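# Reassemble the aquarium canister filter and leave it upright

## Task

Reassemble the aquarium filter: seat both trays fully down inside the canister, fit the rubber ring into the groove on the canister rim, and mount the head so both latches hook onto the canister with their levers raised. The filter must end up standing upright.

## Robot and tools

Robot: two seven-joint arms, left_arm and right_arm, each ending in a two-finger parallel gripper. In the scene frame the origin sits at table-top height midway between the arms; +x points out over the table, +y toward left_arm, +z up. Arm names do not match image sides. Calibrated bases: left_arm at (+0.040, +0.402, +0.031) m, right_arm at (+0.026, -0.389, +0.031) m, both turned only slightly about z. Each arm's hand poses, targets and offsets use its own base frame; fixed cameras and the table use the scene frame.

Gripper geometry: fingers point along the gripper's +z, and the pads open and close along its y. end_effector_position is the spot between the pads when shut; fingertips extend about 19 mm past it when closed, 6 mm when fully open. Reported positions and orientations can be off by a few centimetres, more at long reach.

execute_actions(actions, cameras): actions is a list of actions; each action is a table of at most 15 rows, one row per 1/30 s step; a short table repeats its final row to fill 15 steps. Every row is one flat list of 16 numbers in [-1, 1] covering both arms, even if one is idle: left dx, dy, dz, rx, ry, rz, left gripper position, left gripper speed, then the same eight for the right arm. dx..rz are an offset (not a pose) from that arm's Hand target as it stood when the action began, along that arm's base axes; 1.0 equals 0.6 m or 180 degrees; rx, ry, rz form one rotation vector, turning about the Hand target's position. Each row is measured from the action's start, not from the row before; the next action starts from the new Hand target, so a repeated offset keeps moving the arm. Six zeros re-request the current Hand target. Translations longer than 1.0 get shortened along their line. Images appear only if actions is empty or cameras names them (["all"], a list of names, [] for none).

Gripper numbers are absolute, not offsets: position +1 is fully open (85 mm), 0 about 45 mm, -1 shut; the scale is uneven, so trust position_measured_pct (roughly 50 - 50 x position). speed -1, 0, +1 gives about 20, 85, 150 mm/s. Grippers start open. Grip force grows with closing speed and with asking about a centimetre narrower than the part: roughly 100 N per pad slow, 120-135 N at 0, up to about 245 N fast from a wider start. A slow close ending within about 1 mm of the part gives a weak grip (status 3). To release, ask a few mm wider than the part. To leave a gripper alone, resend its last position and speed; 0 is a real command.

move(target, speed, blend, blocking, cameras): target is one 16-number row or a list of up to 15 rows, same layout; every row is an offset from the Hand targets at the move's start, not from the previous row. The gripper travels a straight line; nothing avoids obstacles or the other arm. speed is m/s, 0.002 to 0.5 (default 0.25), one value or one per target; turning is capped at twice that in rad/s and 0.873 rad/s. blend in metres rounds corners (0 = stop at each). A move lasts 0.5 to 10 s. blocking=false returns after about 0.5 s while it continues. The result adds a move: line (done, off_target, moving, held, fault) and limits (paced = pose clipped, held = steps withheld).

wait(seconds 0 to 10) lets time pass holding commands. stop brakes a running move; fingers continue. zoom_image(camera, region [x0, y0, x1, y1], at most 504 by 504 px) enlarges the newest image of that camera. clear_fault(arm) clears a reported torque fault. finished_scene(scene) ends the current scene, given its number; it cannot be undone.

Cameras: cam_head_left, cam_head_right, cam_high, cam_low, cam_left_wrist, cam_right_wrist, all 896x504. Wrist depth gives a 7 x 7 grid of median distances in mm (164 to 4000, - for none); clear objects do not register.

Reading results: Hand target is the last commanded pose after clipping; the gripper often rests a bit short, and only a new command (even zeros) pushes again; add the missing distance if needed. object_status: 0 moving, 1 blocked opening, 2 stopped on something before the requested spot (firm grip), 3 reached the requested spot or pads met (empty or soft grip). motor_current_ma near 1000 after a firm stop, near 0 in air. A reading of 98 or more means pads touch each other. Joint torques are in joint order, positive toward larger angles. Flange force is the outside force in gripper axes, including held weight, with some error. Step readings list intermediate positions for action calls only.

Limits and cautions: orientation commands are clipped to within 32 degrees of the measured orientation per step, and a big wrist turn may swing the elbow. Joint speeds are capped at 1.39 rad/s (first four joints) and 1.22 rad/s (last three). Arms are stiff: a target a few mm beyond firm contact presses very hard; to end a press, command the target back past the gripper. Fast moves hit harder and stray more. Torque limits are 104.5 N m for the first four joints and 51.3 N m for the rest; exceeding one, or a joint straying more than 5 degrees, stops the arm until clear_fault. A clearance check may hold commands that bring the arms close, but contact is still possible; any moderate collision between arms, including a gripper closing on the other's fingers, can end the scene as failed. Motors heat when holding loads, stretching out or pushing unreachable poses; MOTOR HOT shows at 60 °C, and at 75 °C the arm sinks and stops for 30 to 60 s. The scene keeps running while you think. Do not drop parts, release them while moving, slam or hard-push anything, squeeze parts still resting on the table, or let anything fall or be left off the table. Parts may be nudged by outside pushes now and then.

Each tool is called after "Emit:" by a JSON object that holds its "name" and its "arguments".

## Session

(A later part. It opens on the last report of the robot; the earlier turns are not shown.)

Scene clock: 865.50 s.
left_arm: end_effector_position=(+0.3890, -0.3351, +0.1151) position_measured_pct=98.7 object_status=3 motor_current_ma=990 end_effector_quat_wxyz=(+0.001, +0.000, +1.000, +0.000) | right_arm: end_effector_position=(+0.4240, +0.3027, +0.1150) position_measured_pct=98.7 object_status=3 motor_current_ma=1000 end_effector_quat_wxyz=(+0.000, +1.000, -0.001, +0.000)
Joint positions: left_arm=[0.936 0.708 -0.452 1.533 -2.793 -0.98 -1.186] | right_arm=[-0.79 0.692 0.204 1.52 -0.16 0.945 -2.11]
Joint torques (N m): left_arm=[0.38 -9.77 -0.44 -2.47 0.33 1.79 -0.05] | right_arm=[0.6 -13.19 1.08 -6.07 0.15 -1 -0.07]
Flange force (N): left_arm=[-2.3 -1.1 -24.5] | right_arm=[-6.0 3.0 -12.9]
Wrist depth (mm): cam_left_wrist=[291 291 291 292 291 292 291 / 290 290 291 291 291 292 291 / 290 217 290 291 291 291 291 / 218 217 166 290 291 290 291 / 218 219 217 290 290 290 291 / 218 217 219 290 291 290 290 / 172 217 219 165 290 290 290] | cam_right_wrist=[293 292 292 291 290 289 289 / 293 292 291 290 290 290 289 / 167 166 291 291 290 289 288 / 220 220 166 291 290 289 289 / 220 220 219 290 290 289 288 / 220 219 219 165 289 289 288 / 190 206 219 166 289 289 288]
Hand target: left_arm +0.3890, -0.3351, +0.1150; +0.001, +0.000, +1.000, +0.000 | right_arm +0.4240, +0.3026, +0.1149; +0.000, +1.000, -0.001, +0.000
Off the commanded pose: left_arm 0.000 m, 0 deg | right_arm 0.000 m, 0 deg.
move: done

Emit:
{"name": "move", "arguments": {"target": [[0,0,-0.0006,0,0,0,-1,-1,0,0,-0.0009,0,0,0,-1,-1]], "speed": [0.008]}}

Scene clock: 870.03 s.
left_arm: end_effector_position=(+0.3890, -0.3351, +0.1147) position_measured_pct=98.7 object_status=3 motor_current_ma=990 end_effector_quat_wxyz=(+0.001, +0.000, +1.000, +0.000) | right_arm: end_effector_position=(+0.4240, +0.3027, +0.1144) position_measured_pct=98.7 object_status=3 motor_current_ma=1000 end_effector_quat_wxyz=(+0.000, +1.000, -0.001, +0.000)
Joint positions: left_arm=[0.936 0.708 -0.452 1.533 -2.793 -0.98 -1.187] | right_arm=[-0.79 0.693 0.204 1.521 -0.16 0.944 -2.11]
Joint torques (N m): left_arm=[-0.19 -2.5 0.22 -1.27 0.56 3.71 -0.03] | right_arm=[0.88 -3.35 0.47 -4.92 0.08 -3.91 -0.04]
Flange force (N): left_arm=[2.7 1.8 -41.0] | right_arm=[-13.4 7.6 -35.3]
Wrist depth (mm): cam_left_wrist=[291 291 291 291 291 291 292 / 292 291 291 291 292 290 291 / 290 217 291 291 291 291 291 / 218 217 166 291 291 291 291 / 219 218 217 291 290 291 291 / 219 217 219 289 290 290 290 / 172 217 218 166 289 290 290] | cam_right_wrist=[293 292 291 291 290 289 288 / 293 292 291 291 290 289 289 / 167 166 291 290 290 289 289 / 220 220 166 290 290 289 288 / 220 220 219 290 290 289 288 / 220 219 219 165 289 289 288 / 190 206 219 166 289 289 288]
Hand target: left_arm +0.3890, -0.3351, +0.1146; +0.001, +0.000, +1.000, +0.000 | right_arm +0.4240, +0.3026, +0.1144; +0.000, +1.000, -0.001, +0.000
Off the commanded pose: left_arm 0.000 m, 0 deg | right_arm 0.000 m, 0 deg.
move: done

Emit:
{"name": "move", "arguments": {"target": [[0,0,0.0172,0,0,0,-1,-1,0,0,0.0172,0,0,0,-1,-1],[0.0651,-0.0175,0.0172,0,0,-0.1667,-1,-1,-0.0651,0.0175,0.0172,0,0,-0.1667,-1,-1],[0.0651,-0.0175,0.003,0,0,-0.1667,-1,-1,-0.0651,0.0175,0.003,0,0,-0.1667,-1,-1],[0.0651,-0.0175,0,0,0,-0.1667,-1,-1,-0.0651,0.0175,0,0,0,-0.1667,-1,-1]], "speed": [0.04,0.2,0.03,0.008]}}

Scene clock: 885.07 s.
left_arm: end_effector_position=(+0.4281, -0.3456, +0.1148) position_measured_pct=98.7 object_status=3 motor_current_ma=990 end_effector_quat_wxyz=(+0.001, +0.258, +0.966, -0.001) | right_arm: end_effector_position=(+0.3849, +0.3132, +0.1145) position_measured_pct=98.7 object_status=3 motor_current_ma=1000 end_effector_quat_wxyz=(+0.000, +0.966, -0.259, +0.000)
Joint positions: left_arm=[0.811 0.76 -0.315 1.388 -2.89 -1.031 -1.646] | right_arm=[-0.947 0.661 0.342 1.619 -0.264 0.907 -2.603]
Joint torques (N m): left_arm=[0.29 -2.24 0.69 -2 0.74 4.54 -0.07] | right_arm=[0.86 -7.29 0.98 -4.75 0.08 -1.99 -0.05]
Flange force (N): left_arm=[5.4 1.2 -42.3] | right_arm=[-5.1 8.8 -24.6]
Wrist depth (mm): cam_left_wrist=[292 291 292 291 291 292 292 / 291 291 291 291 291 292 291 / 290 218 291 290 291 291 291 / 218 219 166 291 291 291 291 / 217 217 219 173 290 290 291 / 219 218 219 166 290 290 290 / 173 217 218 166 290 290 290] | cam_right_wrist=[293 292 292 291 290 289 289 / 293 292 291 291 290 289 289 / 230 166 291 291 290 289 289 / 220 220 166 291 290 289 288 / 220 220 219 170 290 289 288 / 220 219 219 165 290 289 289 / 190 204 219 166 289 289 288]
Hand target: left_arm +0.4281, -0.3456, +0.1147; +0.001, +0.258, +0.966, +0.000 | right_arm +0.3849, +0.3132, +0.1144; +0.000, +0.966, -0.259, +0.000
Off the commanded pose: left_arm 0.000 m, 0 deg | right_arm 0.000 m, 0 deg.
move: done

Emit:
{"name": "move", "arguments": {"target": [[0,0,0.0172,0,0,0,-1,-1,0,0,0.0172,0,0,0,-1,-1],[0.0475,-0.0477,0.0172,0,0,-0.1667,-1,-1,-0.0475,0.0475,0.0172,0,0,-0.1667,-1,-1],[0.0475,-0.0477,0.003,0,0,-0.1667,-1,-1,-0.0475,0.0475,0.003,0,0,-0.1667,-1,-1],[0.0475,-0.0477,0,0,0,-0.1667,-1,-1,-0.0475,0.0475,-0.0003,0,0,-0.1667,-1,-1]], "speed": [0.04,0.2,0.03,0.008], "cameras": ["cam_head_left"]}}

Scene clock: 900.40 s.
left_arm: end_effector_position=(+0.4566, -0.3742, +0.1148) position_measured_pct=98.7 object_status=3 motor_current_ma=990 end_effector_quat_wxyz=(+0.001, +0.500, +0.866, -0.001) | right_arm: end_effector_position=(+0.3565, +0.3417, +0.1144) position_measured_pct=98.7 object_status=3 motor_current_ma=1000 end_effector_quat_wxyz=(+0.000, +0.866, -0.501, +0.000)
Joint positions: left_arm=[0.736 0.833 -0.182 1.212 -2.99 -1.108 -2.073] | right_arm=[-1.113 0.681 0.482 1.632 -0.375 0.922 -3.113]
Joint torques (N m): left_arm=[1.13 -0.15 1.33 -0.56 0.78 4.56 0] | right_arm=[1.07 -5.34 0.86 -3.67 0.07 -1.96 -0.07]
Flange force (N): left_arm=[4.9 0.2 -45.9] | right_arm=[0.4 10.3 -28.7]
Wrist depth (mm): cam_left_wrist=[292 292 291 291 292 292 292 / 291 292 292 291 292 291 291 / 291 166 171 291 292 291 291 / 219 219 166 291 290 291 291 / 218 219 219 290 290 291 290 / 219 218 218 166 290 291 290 / 172 217 218 166 290 289 290] | cam_right_wrist=[293 293 292 291 290 290 289 / 293 292 292 291 290 289 289 / 167 167 171 290 290 290 289 / 220 220 166 290 290 289 288 / 220 220 219 166 290 289 288 / 220 219 219 166 289 288 288 / 188 201 219 219 289 289 288]
Hand target: left_arm +0.4566, -0.3742, +0.1146; +0.000, +0.500, +0.866, -0.001 | right_arm +0.3564, +0.3417, +0.1142; +0.000, +0.866, -0.501, +0.000
Off the commanded pose: left_arm 0.000 m, 0 deg | right_arm 0.000 m, 0 deg.
move: done
Images, in order (width x height): cam_head_left 896x504.

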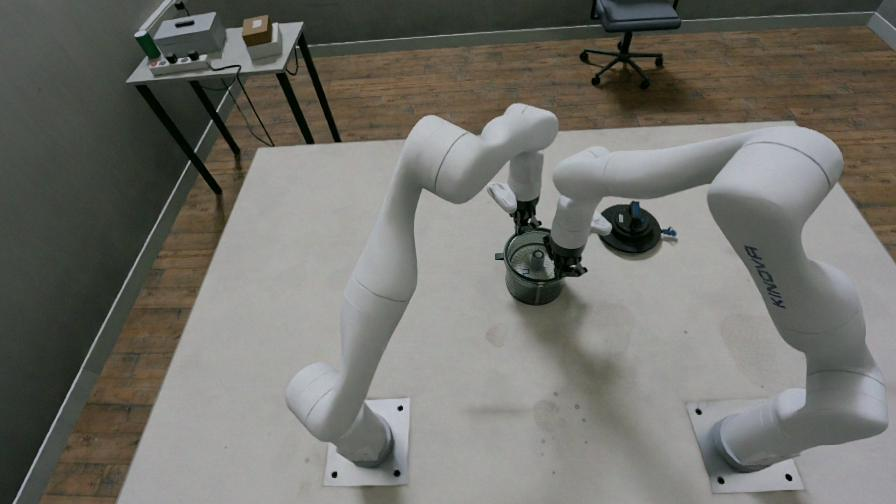

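Emit:
{"name": "move", "arguments": {"target": [[0,0,0.0172,0,0,0,-1,-1,0,0,0.0172,0,0,0,-1,-1],[0.0175,-0.065,0.0172,0,0,-0.1667,-1,-1,0,-0.08,0.04,0,0,0,-1,-1],[0.0175,-0.065,0.003,0,0,-0.1667,-1,-1,0,-0.08,0.04,0,0,0,-1,-1],[0.0175,-0.065,0.0003,0,0,-0.1667,-1,-1,0,-0.08,0.04,0,0,0,-1,-1]], "speed": [0.04,0.2,0.03,0.008]}}

Scene clock: 920.20 s.
left_arm: end_effector_position=(+0.4671, -0.4132, +0.1150) position_measured_pct=98.7 object_status=3 motor_current_ma=990 end_effector_quat_wxyz=(+0.000, +0.707, +0.707, -0.001) | right_arm: end_effector_position=(+0.3564, +0.2936, +0.1382) position_measured_pct=98.7 object_status=3 motor_current_ma=1000 end_effector_quat_wxyz=(+0.000, +0.866, -0.501, +0.000)
Joint positions: left_arm=[0.71 0.908 -0.057 1.046 -3.091 -1.189 -2.485] | right_arm=[-1.075 0.586 0.506 1.721 -0.342 0.924 -3.051]
Joint torques (N m): left_arm=[3.27 -3.27 2.62 1.56 1.25 1.79 -0.03] | right_arm=[0.36 -16.6 2.65 -7.39 0.11 0.16 -0.09]
Flange force (N): left_arm=[0.2 7.5 -38.5] | right_arm=[-0.1 3.0 1.3]
Wrist depth (mm): cam_left_wrist=[293 292 291 291 292 291 292 / 171 291 292 291 291 292 292 / 291 166 291 291 290 290 291 / 219 219 166 291 291 290 290 / 217 219 219 290 290 290 291 / 217 217 219 166 290 290 290 / 173 217 219 166 290 289 290] | cam_right_wrist=[317 316 315 314 314 313 313 / 316 315 315 314 313 313 312 / 316 315 315 314 313 312 312 / 316 315 315 314 313 312 312 / 315 315 314 314 313 312 311 / 243 189 314 314 312 312 311 / 243 242 260 313 312 312 311]
Hand target: left_arm +0.4671, -0.4132, +0.1148; +0.000, +0.707, +0.707, -0.001 | right_arm +0.3564, +0.2936, +0.1382; +0.000, +0.866, -0.501, +0.000
Off the commanded pose: left_arm 0.000 m, 0 deg | right_arm 0.000 m, 0 deg.
move: done

Emit:
{"name": "move", "arguments": {"target": [[0,0,0.075,0,0,0,-1,-1,0,0,0,0,0,0,-1,-1],[-0.1952,0.272,0.075,0,0,0.6667,-1,-1,0,0,0,0,0,0,-1,-1]], "speed": [0.05,0.4]}}

Emit:
{"name": "move", "arguments": {"target": [[0,0,0,0,0,0,-1,-1,-0.0175,0.1452,-0.022,0,0,-0.1667,-1,-1],[0,0,0,0,0,0,-1,-1,-0.0175,0.1452,-0.0362,0,0,-0.1667,-1,-1],[0,0,0,0,0,0,-1,-1,-0.0175,0.1452,-0.0397,0,0,-0.1667,-1,-1]], "speed": [0.2,0.03,0.008]}}

Scene clock: 942.60 s.
left_arm: end_effector_position=(+0.3499, -0.2500, +0.1598) position_measured_pct=98.7 object_status=3 motor_current_ma=990 end_effector_quat_wxyz=(+0.001, -0.259, +0.966, +0.000) | right_arm: end_effector_position=(+0.3564, +0.2936, +0.1382) position_measured_pct=98.7 object_status=3 motor_current_ma=1000 end_effector_quat_wxyz=(+0.000, +0.866, -0.501, +0.000)
Joint positions: left_arm=[0.983 0.506 -0.601 1.772 -2.803 -0.967 -0.801] | right_arm=[-1.075 0.586 0.506 1.721 -0.342 0.924 -3.051]
Joint torques (N m): left_arm=[1.01 -16.28 -1.7 -5.21 0.12 -0.08 -0.01] | right_arm=[0.38 -16.57 2.6 -7.41 0.14 0.2 -0.1]
Flange force (N): left_arm=[-5.3 -6.1 -1.6] | right_arm=[-0.1 3.2 1.4]
Wrist depth (mm): cam_left_wrist=[335 335 335 335 336 336 336 / 210 335 335 334 335 336 336 / 261 334 335 336 335 335 335 / 261 322 335 335 334 336 336 / 262 334 335 334 335 336 335 / 261 335 334 335 335 334 335 / 211 334 334 333 334 335 335] | cam_right_wrist=[316 316 315 314 314 313 312 / 316 316 315 314 313 313 312 / 316 316 315 314 314 313 312 / 315 315 315 314 313 312 311 / 316 301 314 313 313 312 312 / 243 189 314 313 313 312 311 / 243 242 261 313 312 312 311]
Hand target: left_arm +0.3499, -0.2500, +0.1598; +0.001, -0.259, +0.966, +0.000 | right_arm +0.3564, +0.2936, +0.1382; +0.000, +0.866, -0.501, +0.000
Off the commanded pose: left_arm 0.000 m, 0 deg | right_arm 0.000 m, 0 deg.
move: done

Scene clock: 945.07 s.
left_arm: end_effector_position=(+0.3500, -0.2500, +0.1598) position_measured_pct=98.7 object_status=3 motor_current_ma=990 end_effector_quat_wxyz=(+0.001, -0.259, +0.966, +0.000) | right_arm: end_effector_position=(+0.3460, +0.3808, +0.1145) position_measured_pct=98.7 object_status=3 motor_current_ma=1000 end_effector_quat_wxyz=(+0.000, +0.707, -0.708, +0.000)
Joint positions: left_arm=[0.983 0.506 -0.601 1.772 -2.803 -0.967 -0.8] | right_arm=[-1.24 0.75 0.613 1.556 -0.487 0.992 -3.626]
Joint torques (N m): left_arm=[0.94 -16.32 -1.65 -5.15 0.1 -0.12 -0.04] | right_arm=[0.61 -8.16 1.04 -4.25 -0.33 -1.46 -0.07]
Flange force (N): left_arm=[-5.2 -6.3 -1.6] | right_arm=[6.1 7.0 -23.4]
Wrist depth (mm): cam_left_wrist=[336 334 335 335 336 336 336 / 210 335 335 334 336 335 335 / 262 334 335 336 335 336 336 / 262 322 334 334 335 336 336 / 263 334 335 335 334 335 336 / 261 334 335 335 334 336 333 / 211 334 333 334 333 334 335] | cam_right_wrist=[293 293 292 291 291 290 289 / 171 292 292 291 291 290 289 / 219 167 291 291 290 290 289 / 220 220 166 290 290 289 289 / 220 220 220 166 289 289 288 / 220 219 219 166 290 289 288 / 185 199 217 217 289 289 288]
Hand target: left_arm +0.3500, -0.2500, +0.1598; +0.001, -0.259, +0.966, +0.000 | right_arm +0.3459, +0.3808, +0.1144; +0.000, +0.707, -0.708, +0.000
Off the commanded pose: left_arm 0.000 m, 0 deg | right_arm 0.000 m, 0 deg.
move: done

Emit:
{"name": "move", "arguments": {"target": [[0,0,0,0,0,0,-1,-1,0,0,0.06,0,0,0,-1,-1],[0,0,0,0,0,0,-1,-1,0.1952,-0.1128,0.06,0,0,0.6667,-1,-1]], "speed": [0.05,0.4]}}

Emit:
{"name": "move", "arguments": {"target": [[0,-0.1593,-0.058,0,0,0,-1,-1,0,0,-0.044,0,0,0,-1,-1],[0,-0.1593,-0.0722,0,0,0,-1,-1,0,0,-0.0565,0,0,0,-1,-1],[0,-0.1593,-0.0752,0,0,0,-1,-1,0,0,-0.0605,0,0,0,-1,-1]], "speed": [0.12,0.03,0.008]}}

Scene clock: 957.77 s.
left_arm: end_effector_position=(+0.3500, -0.2500, +0.1598) position_measured_pct=98.7 object_status=3 motor_current_ma=990 end_effector_quat_wxyz=(+0.001, -0.259, +0.966, +0.000) | right_arm: end_effector_position=(+0.4631, +0.3131, +0.1504) position_measured_pct=98.7 object_status=3 motor_current_ma=1000 end_effector_quat_wxyz=(+0.000, +0.966, +0.258, +0.000)
Joint positions: left_arm=[0.983 0.506 -0.601 1.772 -2.803 -0.967 -0.8] | right_arm=[-0.693 0.72 0.099 1.317 -0.073 1.108 -1.634]
Joint torques (N m): left_arm=[0.98 -16.35 -1.6 -5.17 0.1 -0.11 -0.03] | right_arm=[0.4 -21.26 0.85 -8.64 0.1 0.14 -0.14]
Flange force (N): left_arm=[-5.3 -6.3 -1.6] | right_arm=[-3.1 -0.2 1.4]
Wrist depth (mm): cam_left_wrist=[335 335 336 336 336 336 335 / 210 336 335 335 335 335 336 / 261 335 335 336 336 335 336 / 261 321 334 335 335 335 336 / 263 334 335 335 335 335 336 / 262 335 334 335 335 336 335 / 211 335 333 335 335 334 335] | cam_right_wrist=[328 327 327 325 324 323 322 / 327 327 326 325 324 323 322 / 202 202 325 325 324 323 322 / 255 255 202 325 324 323 322 / 256 255 254 324 324 323 322 / 255 253 254 200 324 323 322 / 253 212 254 252 324 323 322]
Hand target: left_arm +0.3500, -0.2500, +0.1598; +0.001, -0.259, +0.966, +0.000 | right_arm +0.4631, +0.3131, +0.1504; +0.000, +0.966, +0.258, +0.000
Off the commanded pose: left_arm 0.000 m, 0 deg | right_arm 0.000 m, 0 deg.
move: done

Scene clock: 959.87 s.
left_arm: end_effector_position=(+0.3499, -0.3456, +0.1148) position_measured_pct=98.7 object_status=3 motor_current_ma=990 end_effector_quat_wxyz=(+0.001, -0.259, +0.966, +0.000) | right_arm: end_effector_position=(+0.4631, +0.3131, +0.1143) position_measured_pct=98.7 object_status=3 motor_current_ma=1000 end_effector_quat_wxyz=(+0.000, +0.966, +0.258, +0.000)
Joint positions: left_arm=[1.066 0.684 -0.539 1.612 -2.735 -0.958 -0.657] | right_arm=[-0.691 0.763 0.094 1.361 -0.076 1.021 -1.631]
Joint torques (N m): left_arm=[0.31 -6.88 -0.13 -1.91 0.56 2.41 -0.03] | right_arm=[-0.01 -0.05 -0.54 -4.74 -0.15 -5.48 -0.04]
Flange force (N): left_arm=[-0.7 -0.4 -30.7] | right_arm=[-19.6 1.5 -43.3]
Wrist depth (mm): cam_left_wrist=[290 291 290 291 292 291 291 / 290 290 290 290 291 291 290 / 290 166 290 290 291 291 290 / 219 219 165 290 290 291 292 / 218 218 218 290 290 290 291 / 218 218 219 290 290 290 291 / 172 217 217 166 290 291 290] | cam_right_wrist=[293 292 292 291 290 289 288 / 293 292 292 291 290 289 288 / 167 167 292 290 290 289 289 / 221 220 166 290 290 289 288 / 221 220 220 290 290 289 288 / 220 219 219 165 290 289 288 / 189 209 219 217 289 289 288]
Hand target: left_arm +0.3499, -0.3456, +0.1147; +0.001, -0.259, +0.966, +0.000 | right_arm +0.4631, +0.3131, +0.1141; +0.000, +0.966, +0.258, +0.000
Off the commanded pose: left_arm 0.000 m, 0 deg | right_arm 0.000 m, 0 deg.
move: done

Emit:
{"name": "move", "arguments": {"target": [[0,0,0.0172,0,0,0,-1,-1,0,0,0.0172,0,0,0,-1,-1],[-0.0475,-0.0477,0.0172,0,0,0.1667,-1,-1,0.0475,0.0477,0.0172,0,0,0.1667,-1,-1],[-0.0475,-0.0477,0.003,0,0,0.1667,-1,-1,0.0475,0.0477,0.003,0,0,0.1667,-1,-1],[-0.0475,-0.0477,0,0,0,0.1667,-1,-1,0.0475,0.0477,0,0,0,0.1667,-1,-1]], "speed": [0.04,0.2,0.03,0.008]}}

Scene clock: 970.30 s.
left_arm: end_effector_position=(+0.3215, -0.3743, +0.1148) position_measured_pct=98.7 object_status=3 motor_current_ma=990 end_effector_quat_wxyz=(+0.001, -0.500, +0.866, +0.000) | right_arm: end_effector_position=(+0.4916, +0.3418, +0.1143) position_measured_pct=98.7 object_status=3 motor_current_ma=1000 end_effector_quat_wxyz=(+0.000, +0.866, +0.499, +0.000)
Joint positions: left_arm=[1.221 0.72 -0.669 1.603 -2.635 -0.999 -0.13] | right_arm=[-0.634 0.848 -0.031 1.176 0.025 1.118 -1.19]
Joint torques (N m): left_arm=[-0.1 -8.53 -1.01 -1.24 0.15 1.57 -0.02] | right_arm=[-0.27 0.09 -0.53 -2.86 -0.13 -4.45 -0.13]
Flange force (N): left_arm=[1.5 -3.7 -26.4] | right_arm=[-15.4 -6.5 -42.2]
Wrist depth (mm): cam_left_wrist=[291 290 290 291 290 290 290 / 290 290 290 291 291 290 290 / 220 165 290 289 291 291 291 / 218 219 165 290 291 290 291 / 219 219 217 291 290 290 291 / 219 218 217 165 290 290 290 / 172 217 219 166 291 290 290] | cam_right_wrist=[294 293 291 291 290 289 288 / 293 292 292 291 290 289 288 / 215 167 291 291 289 289 288 / 221 220 166 290 289 289 288 / 220 220 219 230 289 289 288 / 219 220 219 165 289 288 287 / 188 209 219 218 289 288 287]
Hand target: left_arm +0.3214, -0.3742, +0.1147; +0.001, -0.500, +0.866, +0.000 | right_arm +0.4916, +0.3417, +0.1141; +0.000, +0.866, +0.499, +0.000
Off the commanded pose: left_arm 0.000 m, 0 deg | right_arm 0.000 m, 0 deg.
move: done

Emit:
{"name": "move", "arguments": {"target": [[0,0,0.1,0,0,0,-1,-1,0,0,0.1,0,0,0,-1,-1],[0.0977,0.3738,0.3588,0,0,-0.3333,-1,-1,0.0397,-0.3853,0.2262,0,0,-0.4111,-1,-1]], "speed": [0.08,0.25], "blend": 0.01, "cameras": ["cam_right_wrist","cam_head_left","cam_head_right"]}}

Emit:
{"name": "zoom_image", "arguments": {"camera": "cam_head_left", "region": [480, 210, 610, 320]}}

Scene clock: 996.27 s.
left_arm: end_effector_position=(+0.3801, -0.1500, +0.3300) position_measured_pct=98.7 object_status=3 motor_current_ma=990 end_effector_quat_wxyz=(+0.001, +0.000, +1.000, +0.000) | right_arm: end_effector_position=(+0.5154, +0.1105, +0.2498) position_measured_pct=98.7 object_status=3 motor_current_ma=1000 end_effector_quat_wxyz=(+0.000, +0.992, -0.122, +0.000)
Joint positions: left_arm=[0.796 0.283 -0.644 1.489 -2.971 -1.425 -1.424] | right_arm=[-0.426 0.57 0.297 1.281 -0.164 1.314 -1.948]
Joint torques (N m): left_arm=[0.94 -13.73 -0.81 -6.98 0.09 -0.11 -0.1] | right_arm=[0.36 -19.09 1.57 -9.25 0.1 0.12 -0.11]
Flange force (N): left_arm=[-8.3 -1.1 -4.7] | right_arm=[-3.1 1.0 2.1]
Wrist depth (mm): cam_left_wrist=[507 505 507 504 506 505 505 / 504 503 506 505 504 505 505 / 505 503 505 505 503 506 507 / 505 503 505 502 504 506 505 / 440 503 503 504 505 506 505 / 430 502 502 506 505 503 506 / 503 501 503 502 505 506 504] | cam_right_wrist=[428 427 426 425 424 422 421 / 428 426 426 403 423 422 421 / 427 427 404 371 400 422 420 / 427 424 403 330 378 409 422 / 428 426 404 371 401 422 422 / 426 426 425 402 422 422 421 / 428 426 424 424 422 421 421]
Hand target: left_arm +0.3801, -0.1500, +0.3300; +0.001, +0.000, +1.000, +0.000 | right_arm +0.5154, +0.1105, +0.2498; +0.000, +0.992, -0.122, +0.000
Off the commanded pose: left_arm 0.000 m, 0 deg | right_arm 0.000 m, 0 deg.
move: done
Images, in order (width x height): cam_head_left 896x504, cam_head_right 896x504, cam_right_wrist 896x504.

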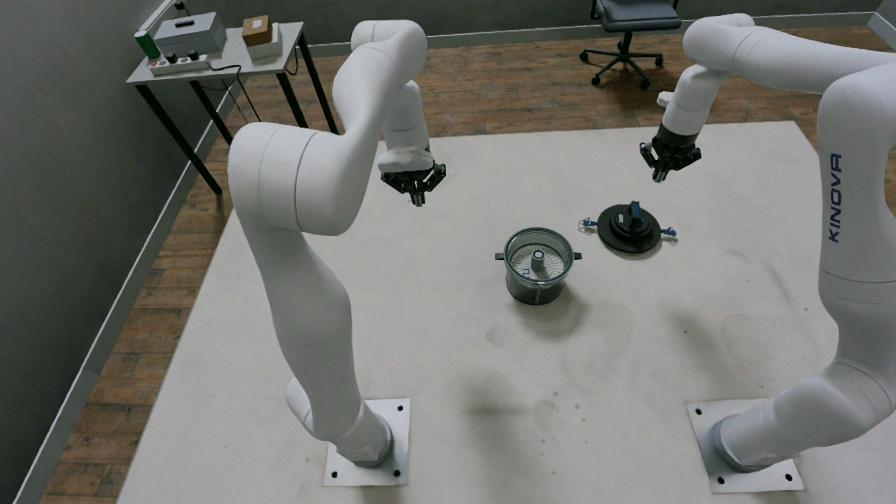

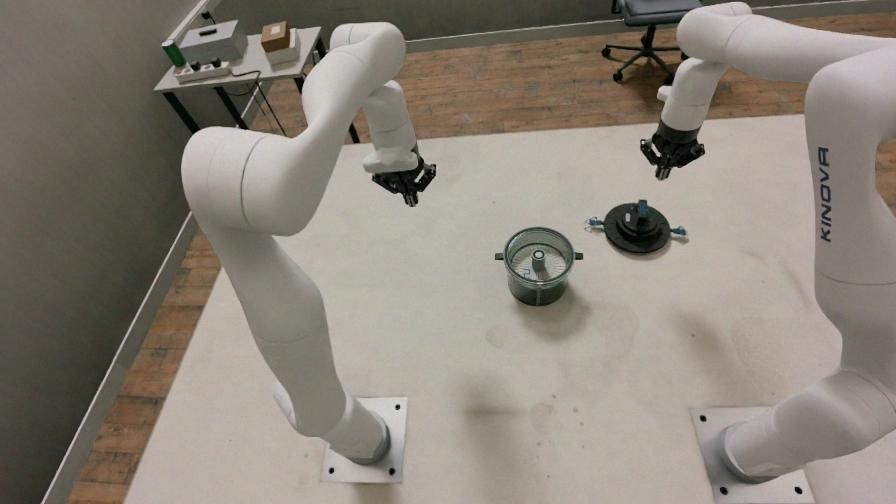

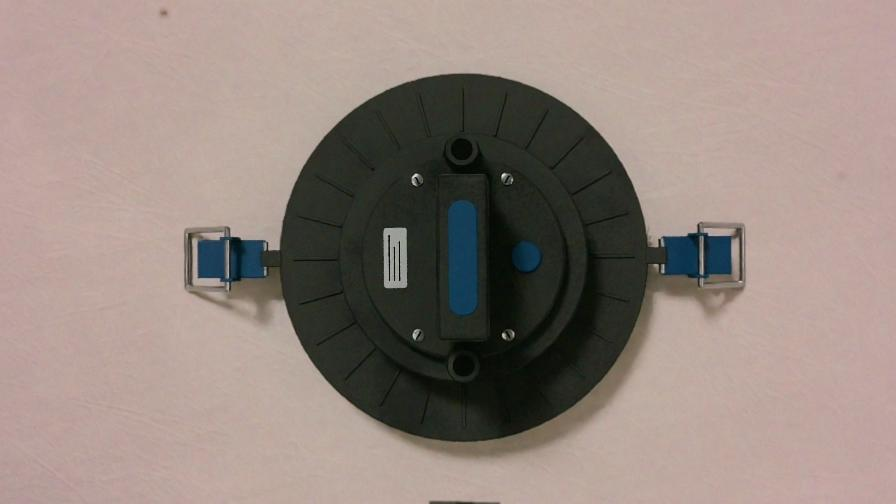

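Scaled by 3.877 from the camera's 896x504 image, which has a finer 1280x720 frame.

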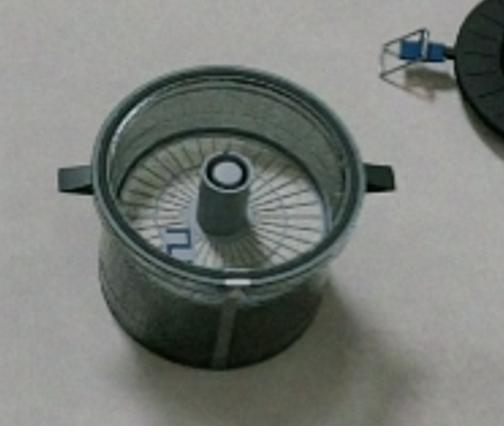

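Emit:
{"name": "move", "arguments": {"target": [[0,0,0,0,0,0,-0.25,-1,0.0918,-0.0228,-0.183,0,0,0,0.1,-1],[0,0,0,0,0,0,-0.25,-1,0.0918,-0.0228,-0.3172,0,0,0,0.1,-1]], "speed": [0.15,0.06], "cameras": ["cam_right_wrist"]}}

Scene clock: 1014.63 s.
left_arm: end_effector_position=(+0.3801, -0.1499, +0.3300) position_measured_pct=62.3 object_status=3 motor_current_ma=0 end_effector_quat_wxyz=(+0.001, +0.000, +1.000, +0.000) | right_arm: end_effector_position=(+0.5705, +0.0969, +0.0595) position_measured_pct=45.0 object_status=3 motor_current_ma=0 end_effector_quat_wxyz=(+0.000, +0.992, -0.123, +0.000)
Joint positions: left_arm=[0.796 0.284 -0.644 1.489 -2.971 -1.425 -1.424] | right_arm=[-0.34 0.889 0.247 1.327 -0.235 0.954 -1.862]
Joint torques (N m): left_arm=[0.97 -13.73 -0.84 -6.98 0.1 -0.13 -0.03] | right_arm=[0.35 -22.59 2 -7.86 0.11 0.23 -0.09]
Flange force (N): left_arm=[-8.5 -0.9 -4.7] | right_arm=[-3.9 1.2 1.2]
Wrist depth (mm): cam_left_wrist=[506 506 505 507 506 505 507 / 504 506 506 507 508 505 508 / 504 503 507 506 505 503 505 / 504 504 505 504 503 503 505 / 441 503 505 504 503 505 506 / 430 501 502 503 503 504 503 / 502 502 502 503 503 500 504] | cam_right_wrist=[236 236 235 234 234 233 233 / 236 236 235 234 234 233 233 / 236 236 213 213 212 233 233 / 236 236 213 212 212 211 233 / 236 213 189 188 188 211 232 / 236 213 181 180 180 211 232 / 217 213 181 - 180 188 213]
Hand target: left_arm +0.3801, -0.1499, +0.3300; +0.001, +0.000, +1.000, +0.000 | right_arm +0.5705, +0.0969, +0.0595; +0.000, +0.992, -0.123, +0.000
Off the commanded pose: left_arm 0.000 m, 0 deg | right_arm 0.000 m, 0 deg.
move: done
Images, in order (width x height): cam_right_wrist 896x504.

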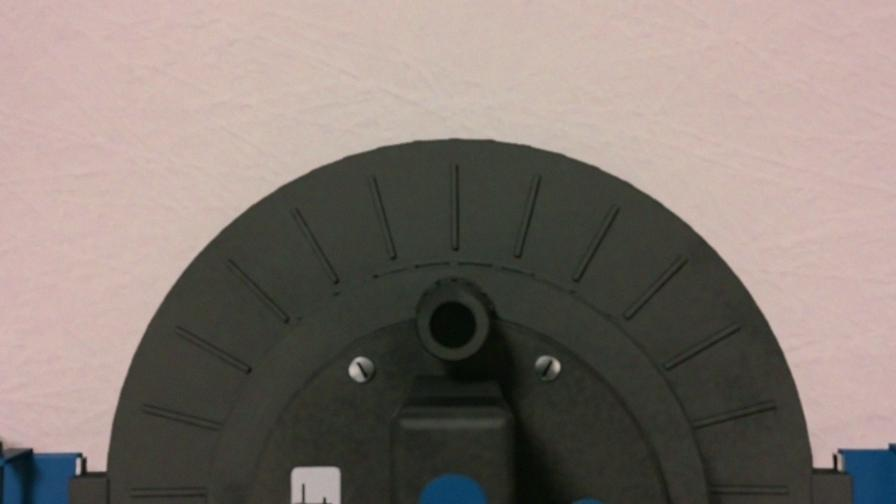

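Emit:
{"name": "move", "arguments": {"target": [[0,0,0,0,0,0,-0.25,-1,0.0007,0.0028,0,0,0,0,0.1,-1]], "speed": [0.03]}}

Emit:
{"name": "move", "arguments": {"target": [[0,0,0,0,0,0,-0.25,-1,0,0,0,0,0,0,-0.8,-1]], "speed": [0.03]}}

Emit:
{"name": "move", "arguments": {"target": [[0,0,0,0,0,0,-0.25,-1,0,0,0.0083,0,0,0,-0.8,-1],[0,0,0,0,0,0,-0.25,-1,0,0,0.05,0,0,0,-0.8,-1]], "speed": [0.015,0.05], "cameras": ["cam_right_wrist","cam_low"]}}

Scene clock: 1029.47 s.
left_arm: end_effector_position=(+0.3801, -0.1499, +0.3300) position_measured_pct=62.3 object_status=3 motor_current_ma=0 end_effector_quat_wxyz=(+0.001, +0.000, +1.000, +0.000) | right_arm: end_effector_position=(+0.5709, +0.0986, +0.0595) position_measured_pct=45.0 object_status=3 motor_current_ma=0 end_effector_quat_wxyz=(+0.000, +0.992, -0.122, +0.000)
Joint positions: left_arm=[0.796 0.284 -0.644 1.489 -2.971 -1.425 -1.424] | right_arm=[-0.343 0.89 0.247 1.324 -0.235 0.956 -1.865]
Joint torques (N m): left_arm=[0.95 -13.71 -0.8 -6.96 0.09 -0.12 -0.05] | right_arm=[0.37 -22.66 2.01 -7.83 0.09 0.17 -0.09]
Flange force (N): left_arm=[-8.4 -0.9 -4.7] | right_arm=[-3.5 1.0 1.1]
Wrist depth (mm): cam_left_wrist=[505 506 504 506 504 507 507 / 503 505 504 502 506 507 505 / 503 503 503 506 504 506 506 / 505 504 503 507 505 506 505 / 442 505 504 504 506 505 504 / 430 503 503 503 504 503 506 / 502 500 502 502 502 503 503] | cam_right_wrist=[236 236 235 235 234 233 233 / 236 235 235 234 234 233 233 / 236 236 213 212 212 233 233 / 236 235 213 212 212 211 233 / 236 213 189 182 188 211 233 / 236 213 181 180 180 211 232 / 216 213 181 - 180 187 213]
Hand target: left_arm +0.3801, -0.1499, +0.3300; +0.001, +0.000, +1.000, +0.000 | right_arm +0.5709, +0.0986, +0.0595; +0.000, +0.992, -0.122, +0.000
Off the commanded pose: left_arm 0.000 m, 0 deg | right_arm 0.000 m, 0 deg.
move: done

Scene clock: 1031.40 s.
left_arm: end_effector_position=(+0.3801, -0.1499, +0.3300) position_measured_pct=62.3 object_status=3 motor_current_ma=0 end_effector_quat_wxyz=(+0.001, +0.000, +1.000, +0.000) | right_arm: end_effector_position=(+0.5709, +0.0985, +0.0595) position_measured_pct=77.9 object_status=0 motor_current_ma=1000 end_effector_quat_wxyz=(+0.000, +0.992, -0.123, +0.000)
Joint positions: left_arm=[0.796 0.284 -0.644 1.489 -2.971 -1.425 -1.424] | right_arm=[-0.343 0.89 0.247 1.323 -0.235 0.956 -1.865]
Joint torques (N m): left_arm=[0.94 -13.7 -0.81 -6.89 0.07 -0.14 -0.07] | right_arm=[0.04 -20.06 1.36 -7.61 -0.34 -0.57 -0.32]
Flange force (N): left_arm=[-8.5 -1.1 -4.9] | right_arm=[-5.2 2.8 -4.6]
Wrist depth (mm): cam_left_wrist=[505 506 504 505 505 507 506 / 505 503 505 506 503 505 507 / 505 503 505 503 505 506 505 / 503 503 503 503 503 504 502 / 441 502 505 504 506 506 505 / 430 503 502 504 503 503 505 / 502 503 503 503 503 503 504] | cam_right_wrist=[236 236 235 235 234 233 233 / 237 236 235 234 234 233 233 / 236 235 213 212 212 233 233 / 236 235 213 212 212 211 233 / 236 213 189 182 188 211 232 / 236 213 181 180 180 211 232 / 216 213 181 - 180 187 213]
Hand target: left_arm +0.3801, -0.1499, +0.3300; +0.001, +0.000, +1.000, +0.000 | right_arm +0.5709, +0.0985, +0.0595; +0.000, +0.992, -0.122, +0.000
Off the commanded pose: left_arm 0.000 m, 0 deg | right_arm 0.000 m, 0 deg.
move: done

Scene clock: 1032.80 s.
left_arm: end_effector_position=(+0.3801, -0.1499, +0.3300) position_measured_pct=62.3 object_status=3 motor_current_ma=0 end_effector_quat_wxyz=(+0.001, +0.000, +1.000, +0.000) | right_arm: end_effector_position=(+0.5709, +0.0985, +0.0895) position_measured_pct=77.9 object_status=2 motor_current_ma=1000 end_effector_quat_wxyz=(+0.000, +0.992, -0.123, +0.000)
Joint positions: left_arm=[0.796 0.284 -0.644 1.489 -2.971 -1.425 -1.424] | right_arm=[-0.347 0.849 0.257 1.3 -0.226 1.02 -1.872]
Joint torques (N m): left_arm=[0.97 -13.74 -0.84 -6.96 0.07 -0.13 -0.03] | right_arm=[0.37 -27.7 2.57 -10.16 0.11 0.11 -0.06]
Flange force (N): left_arm=[-8.6 -0.9 -4.7] | right_arm=[-1.7 0.1 10.0]
Wrist depth (mm): cam_left_wrist=[506 507 504 504 506 505 505 / 506 505 505 505 506 505 507 / 502 504 504 506 504 505 504 / 504 504 506 504 503 505 506 / 439 505 502 505 505 505 503 / 429 501 502 502 502 502 505 / 502 504 503 504 502 504 504] | cam_right_wrist=[266 265 264 264 263 262 262 / 266 265 265 264 263 262 262 / 266 265 213 212 212 262 262 / 265 265 213 212 212 211 262 / 265 213 189 182 188 211 262 / 265 213 181 180 180 211 261 / 216 213 181 - 180 187 211]
Hand target: left_arm +0.3801, -0.1499, +0.3300; +0.001, +0.000, +1.000, +0.000 | right_arm +0.5709, +0.0985, +0.0895; +0.000, +0.992, -0.123, +0.000
Off the commanded pose: left_arm 0.000 m, 0 deg | right_arm 0.000 m, 0 deg.
move: done
Images, in order (width x height): cam_low 896x504, cam_right_wrist 896x504.

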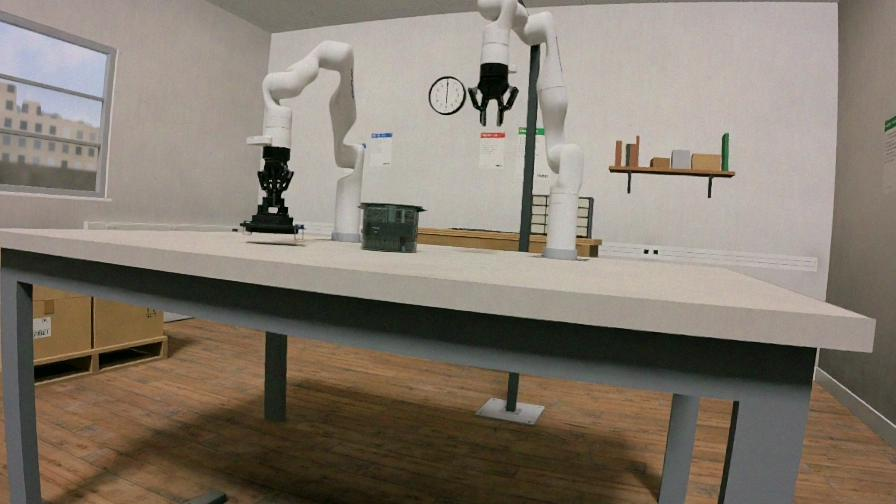

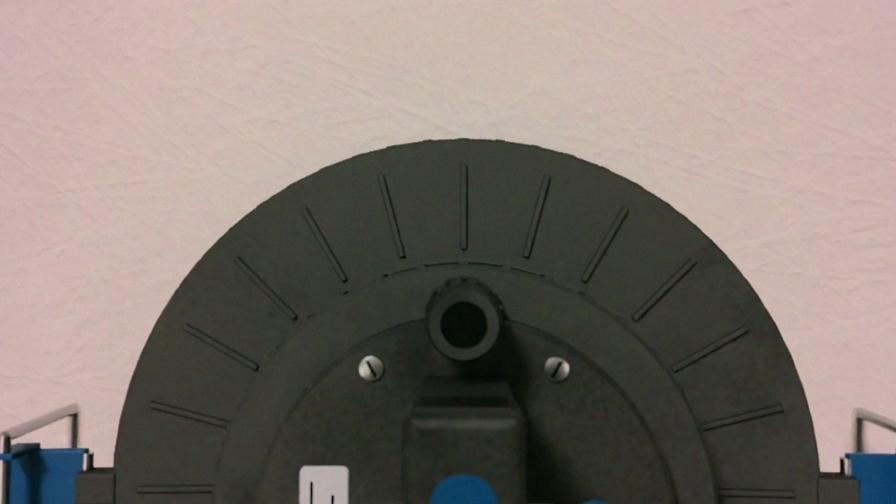

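Emit:
{"name": "move", "arguments": {"target": [[0,0,0,0,0,0,-0.25,-1,0,0,0.2508,0,0,0,-0.8,-1],[0,0,0,0,0,0,-0.25,-1,-0.2462,0.471,0.2508,0,0,0.0544,-0.8,-1]], "speed": [0.1,0.12], "blend": 0.03, "cameras": ["cam_right_wrist","cam_low","cam_head_left","cam_head_right"]}}

Emit:
{"name": "zoom_image", "arguments": {"camera": "cam_low", "region": [330, 120, 460, 260]}}

Scene clock: 1056.03 s.
left_arm: end_effector_position=(+0.3801, -0.1499, +0.3300) position_measured_pct=62.3 object_status=3 motor_current_ma=0 end_effector_quat_wxyz=(+0.001, +0.000, +1.000, +0.000) | right_arm: end_effector_position=(+0.4232, +0.3811, +0.2400) position_measured_pct=77.9 object_status=2 motor_current_ma=1000 end_effector_quat_wxyz=(+0.000, +0.999, -0.037, +0.000)
Joint positions: left_arm=[0.796 0.284 -0.644 1.489 -2.971 -1.425 -1.424] | right_arm=[-0.889 0.677 0.229 1.111 -0.146 1.368 -2.325]
Joint torques (N m): left_arm=[0.94 -13.71 -0.78 -6.97 0.07 -0.12 -0.03] | right_arm=[0.4 -26.02 1.87 -12.21 0.13 0.25 0.03]
Flange force (N): left_arm=[-8.4 -0.9 -4.7] | right_arm=[-3.9 3.0 11.5]
Wrist depth (mm): cam_left_wrist=[505 506 506 505 507 506 507 / 503 503 503 505 506 506 505 / 505 505 503 503 505 504 509 / 505 504 505 503 504 507 507 / 441 503 505 504 503 503 504 / 387 504 504 504 506 503 502 / 502 502 501 504 502 504 505] | cam_right_wrist=[417 416 415 415 413 412 412 / 416 416 415 414 413 412 411 / 416 416 213 213 212 412 411 / 417 213 213 212 212 211 411 / 417 213 189 182 188 211 410 / 416 213 181 180 180 211 410 / 216 213 181 - 180 187 213]
Hand target: left_arm +0.3801, -0.1499, +0.3300; +0.001, +0.000, +1.000, +0.000 | right_arm +0.4231, +0.3811, +0.2400; +0.000, +0.999, -0.037, +0.000
Off the commanded pose: left_arm 0.000 m, 0 deg | right_arm 0.000 m, 0 deg.
move: done
Images, in order (width x height): cam_head_left 896x504, cam_head_right 896x504, cam_low 896x504, cam_right_wrist 896x504.

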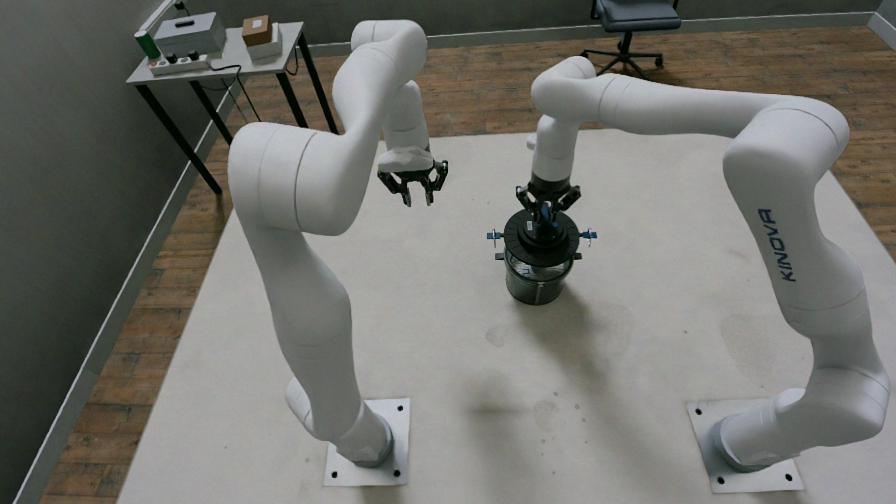

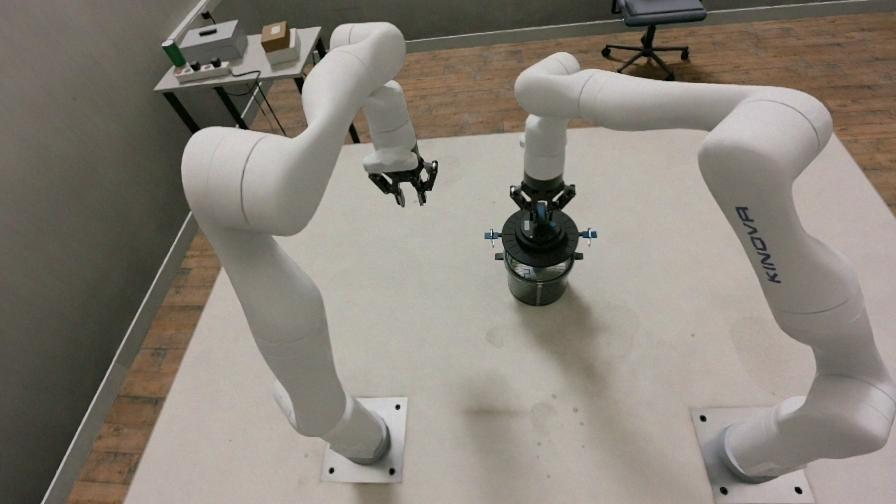

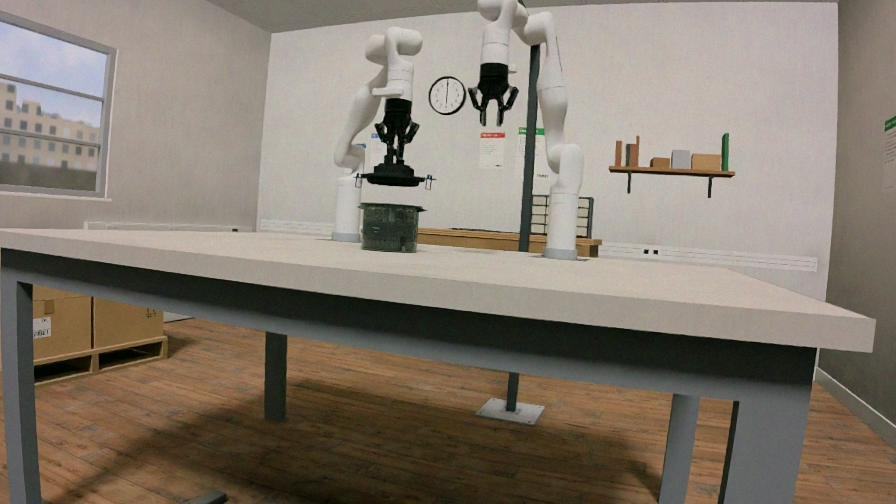

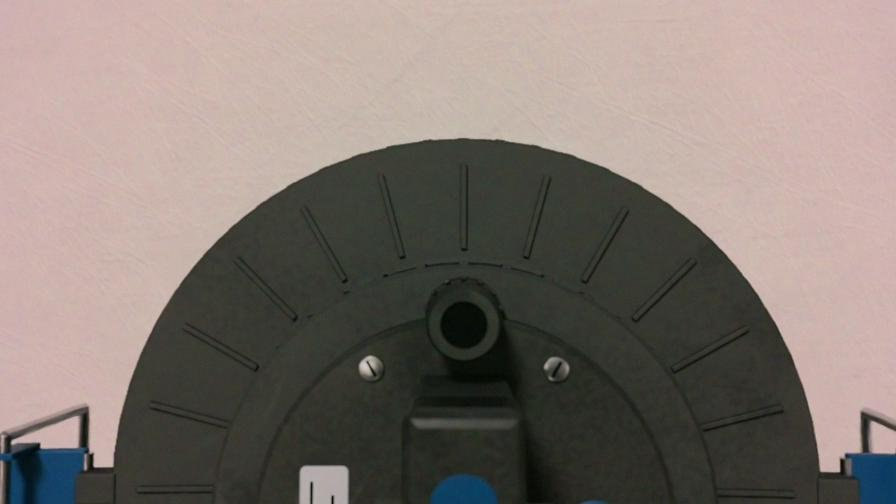

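Scaled by 3.600 from the camera's 896x504 image, which has a finer 1280x720 frame.

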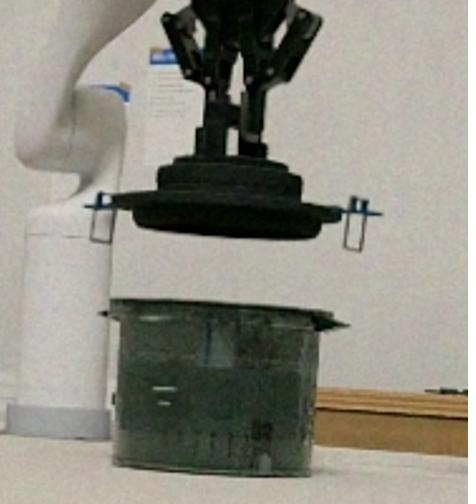

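Emit:
{"name": "move", "arguments": {"target": [[0,0,0,0,0,0,-0.25,-1,0,0,-0.0967,0,0,0,-0.8,-1]], "speed": [0.05], "cameras": ["cam_right_wrist","cam_low","cam_head_left","cam_high"]}}

Emit:
{"name": "zoom_image", "arguments": {"camera": "cam_low", "region": [330, 150, 460, 260]}}

Emit:
{"name": "zoom_image", "arguments": {"camera": "cam_head_left", "region": [480, 210, 610, 320]}}

Emit:
{"name": "zoom_image", "arguments": {"camera": "cam_high", "region": [430, 170, 570, 290]}}

Scene clock: 1068.93 s.
left_arm: end_effector_position=(+0.3801, -0.1499, +0.3300) position_measured_pct=62.3 object_status=3 motor_current_ma=0 end_effector_quat_wxyz=(+0.001, +0.000, +1.000, +0.000) | right_arm: end_effector_position=(+0.4231, +0.3811, +0.1820) position_measured_pct=77.9 object_status=2 motor_current_ma=1000 end_effector_quat_wxyz=(+0.000, +0.999, -0.037, +0.000)
Joint positions: left_arm=[0.796 0.284 -0.644 1.489 -2.971 -1.425 -1.424] | right_arm=[-0.89 0.719 0.219 1.225 -0.153 1.213 -2.315]
Joint torques (N m): left_arm=[0.96 -13.72 -0.83 -6.94 0.07 -0.14 -0.01] | right_arm=[0.35 -26.14 1.94 -11.02 0.11 -0.1 -0.1]
Flange force (N): left_arm=[-8.6 -0.9 -4.7] | right_arm=[-1.1 0.5 8.8]
Wrist depth (mm): cam_left_wrist=[507 505 506 505 505 505 507 / 504 505 505 507 505 506 505 / 507 502 504 505 506 507 506 / 503 501 506 505 504 507 507 / 432 503 502 505 503 503 506 / 361 502 503 505 506 504 507 / 379 502 503 503 505 504 503] | cam_right_wrist=[359 358 357 356 356 355 354 / 359 358 357 357 355 355 353 / 358 358 213 213 212 354 354 / 358 358 213 212 212 211 354 / 358 214 189 182 188 211 354 / 358 213 181 180 180 211 353 / 216 213 181 - 180 187 211]
Hand target: left_arm +0.3801, -0.1499, +0.3300; +0.001, +0.000, +1.000, +0.000 | right_arm +0.4231, +0.3811, +0.1820; +0.000, +0.999, -0.037, +0.000
Off the commanded pose: left_arm 0.000 m, 0 deg | right_arm 0.000 m, 0 deg.
move: done
Images, in order (width x height): cam_head_left 896x504, cam_high 896x504, cam_low 896x504, cam_right_wrist 896x504.

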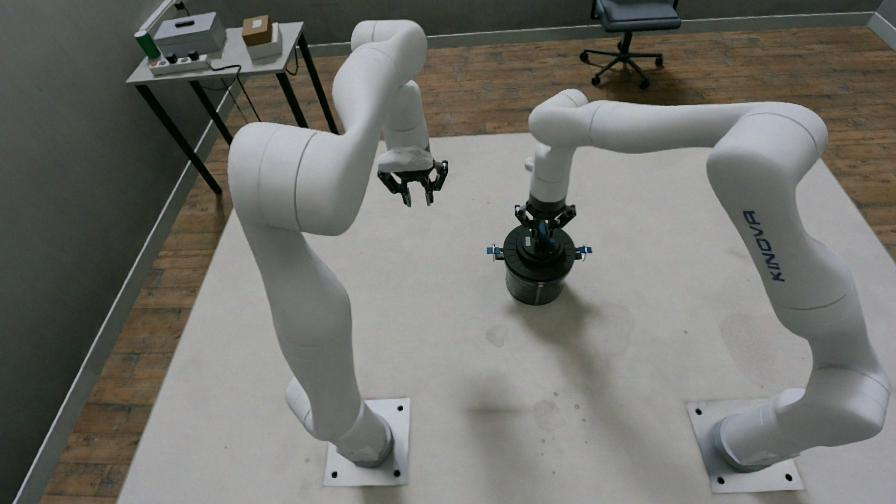

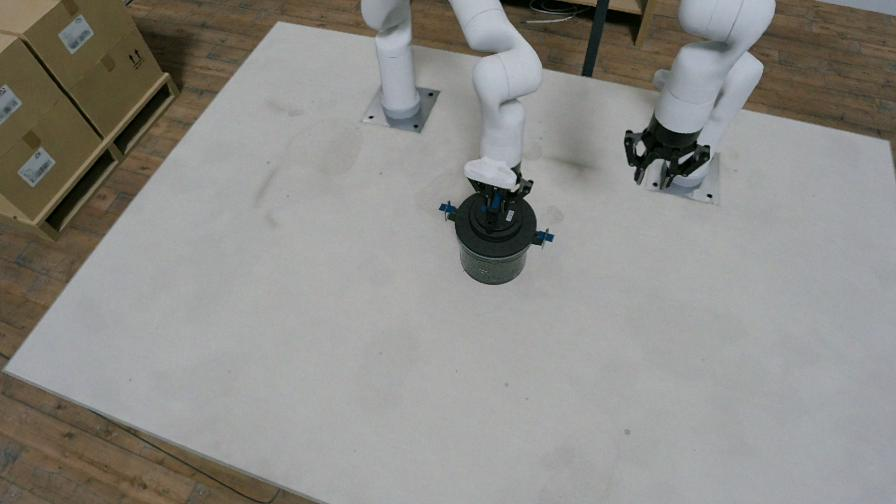

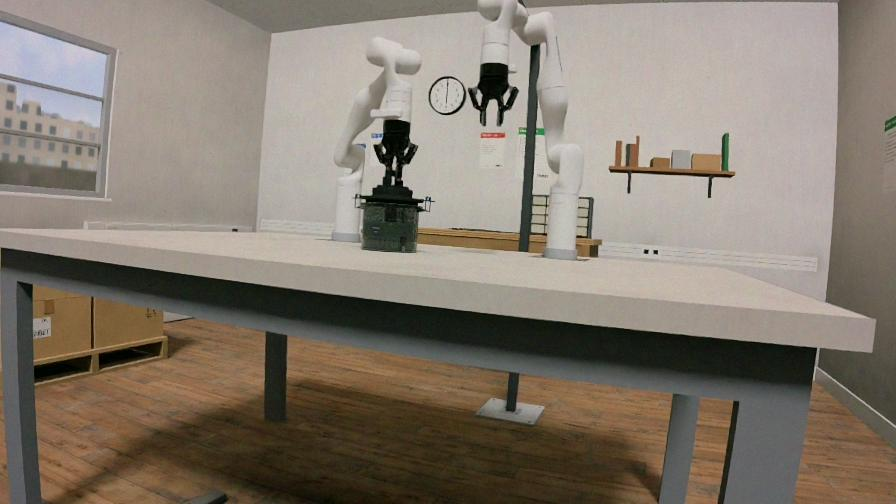

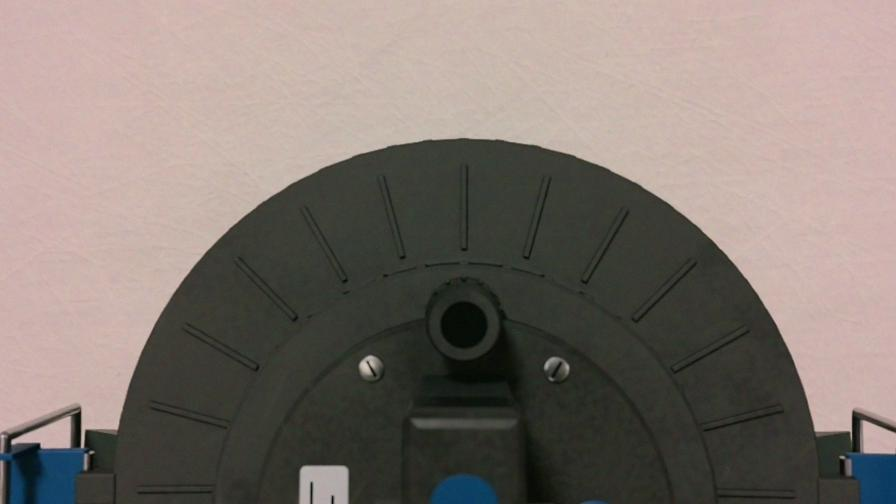

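Scaled by 3.877 from the camera's 896x504 image, which has a finer 1280x720 frame.

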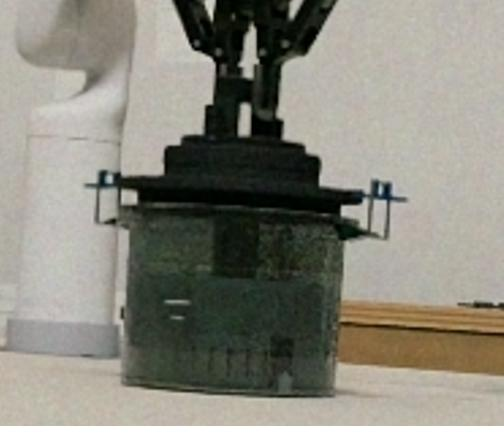

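Scaled by 3.877 from the camera's 896x504 image, which has a finer 1280x720 frame.

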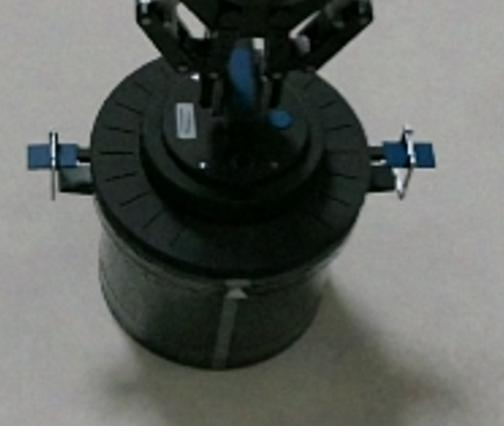

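Scaled by 3.600 from the camera's 896x504 image, which has a finer 1280x720 frame.

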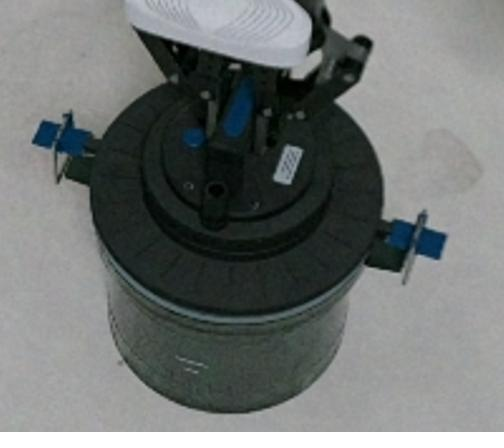

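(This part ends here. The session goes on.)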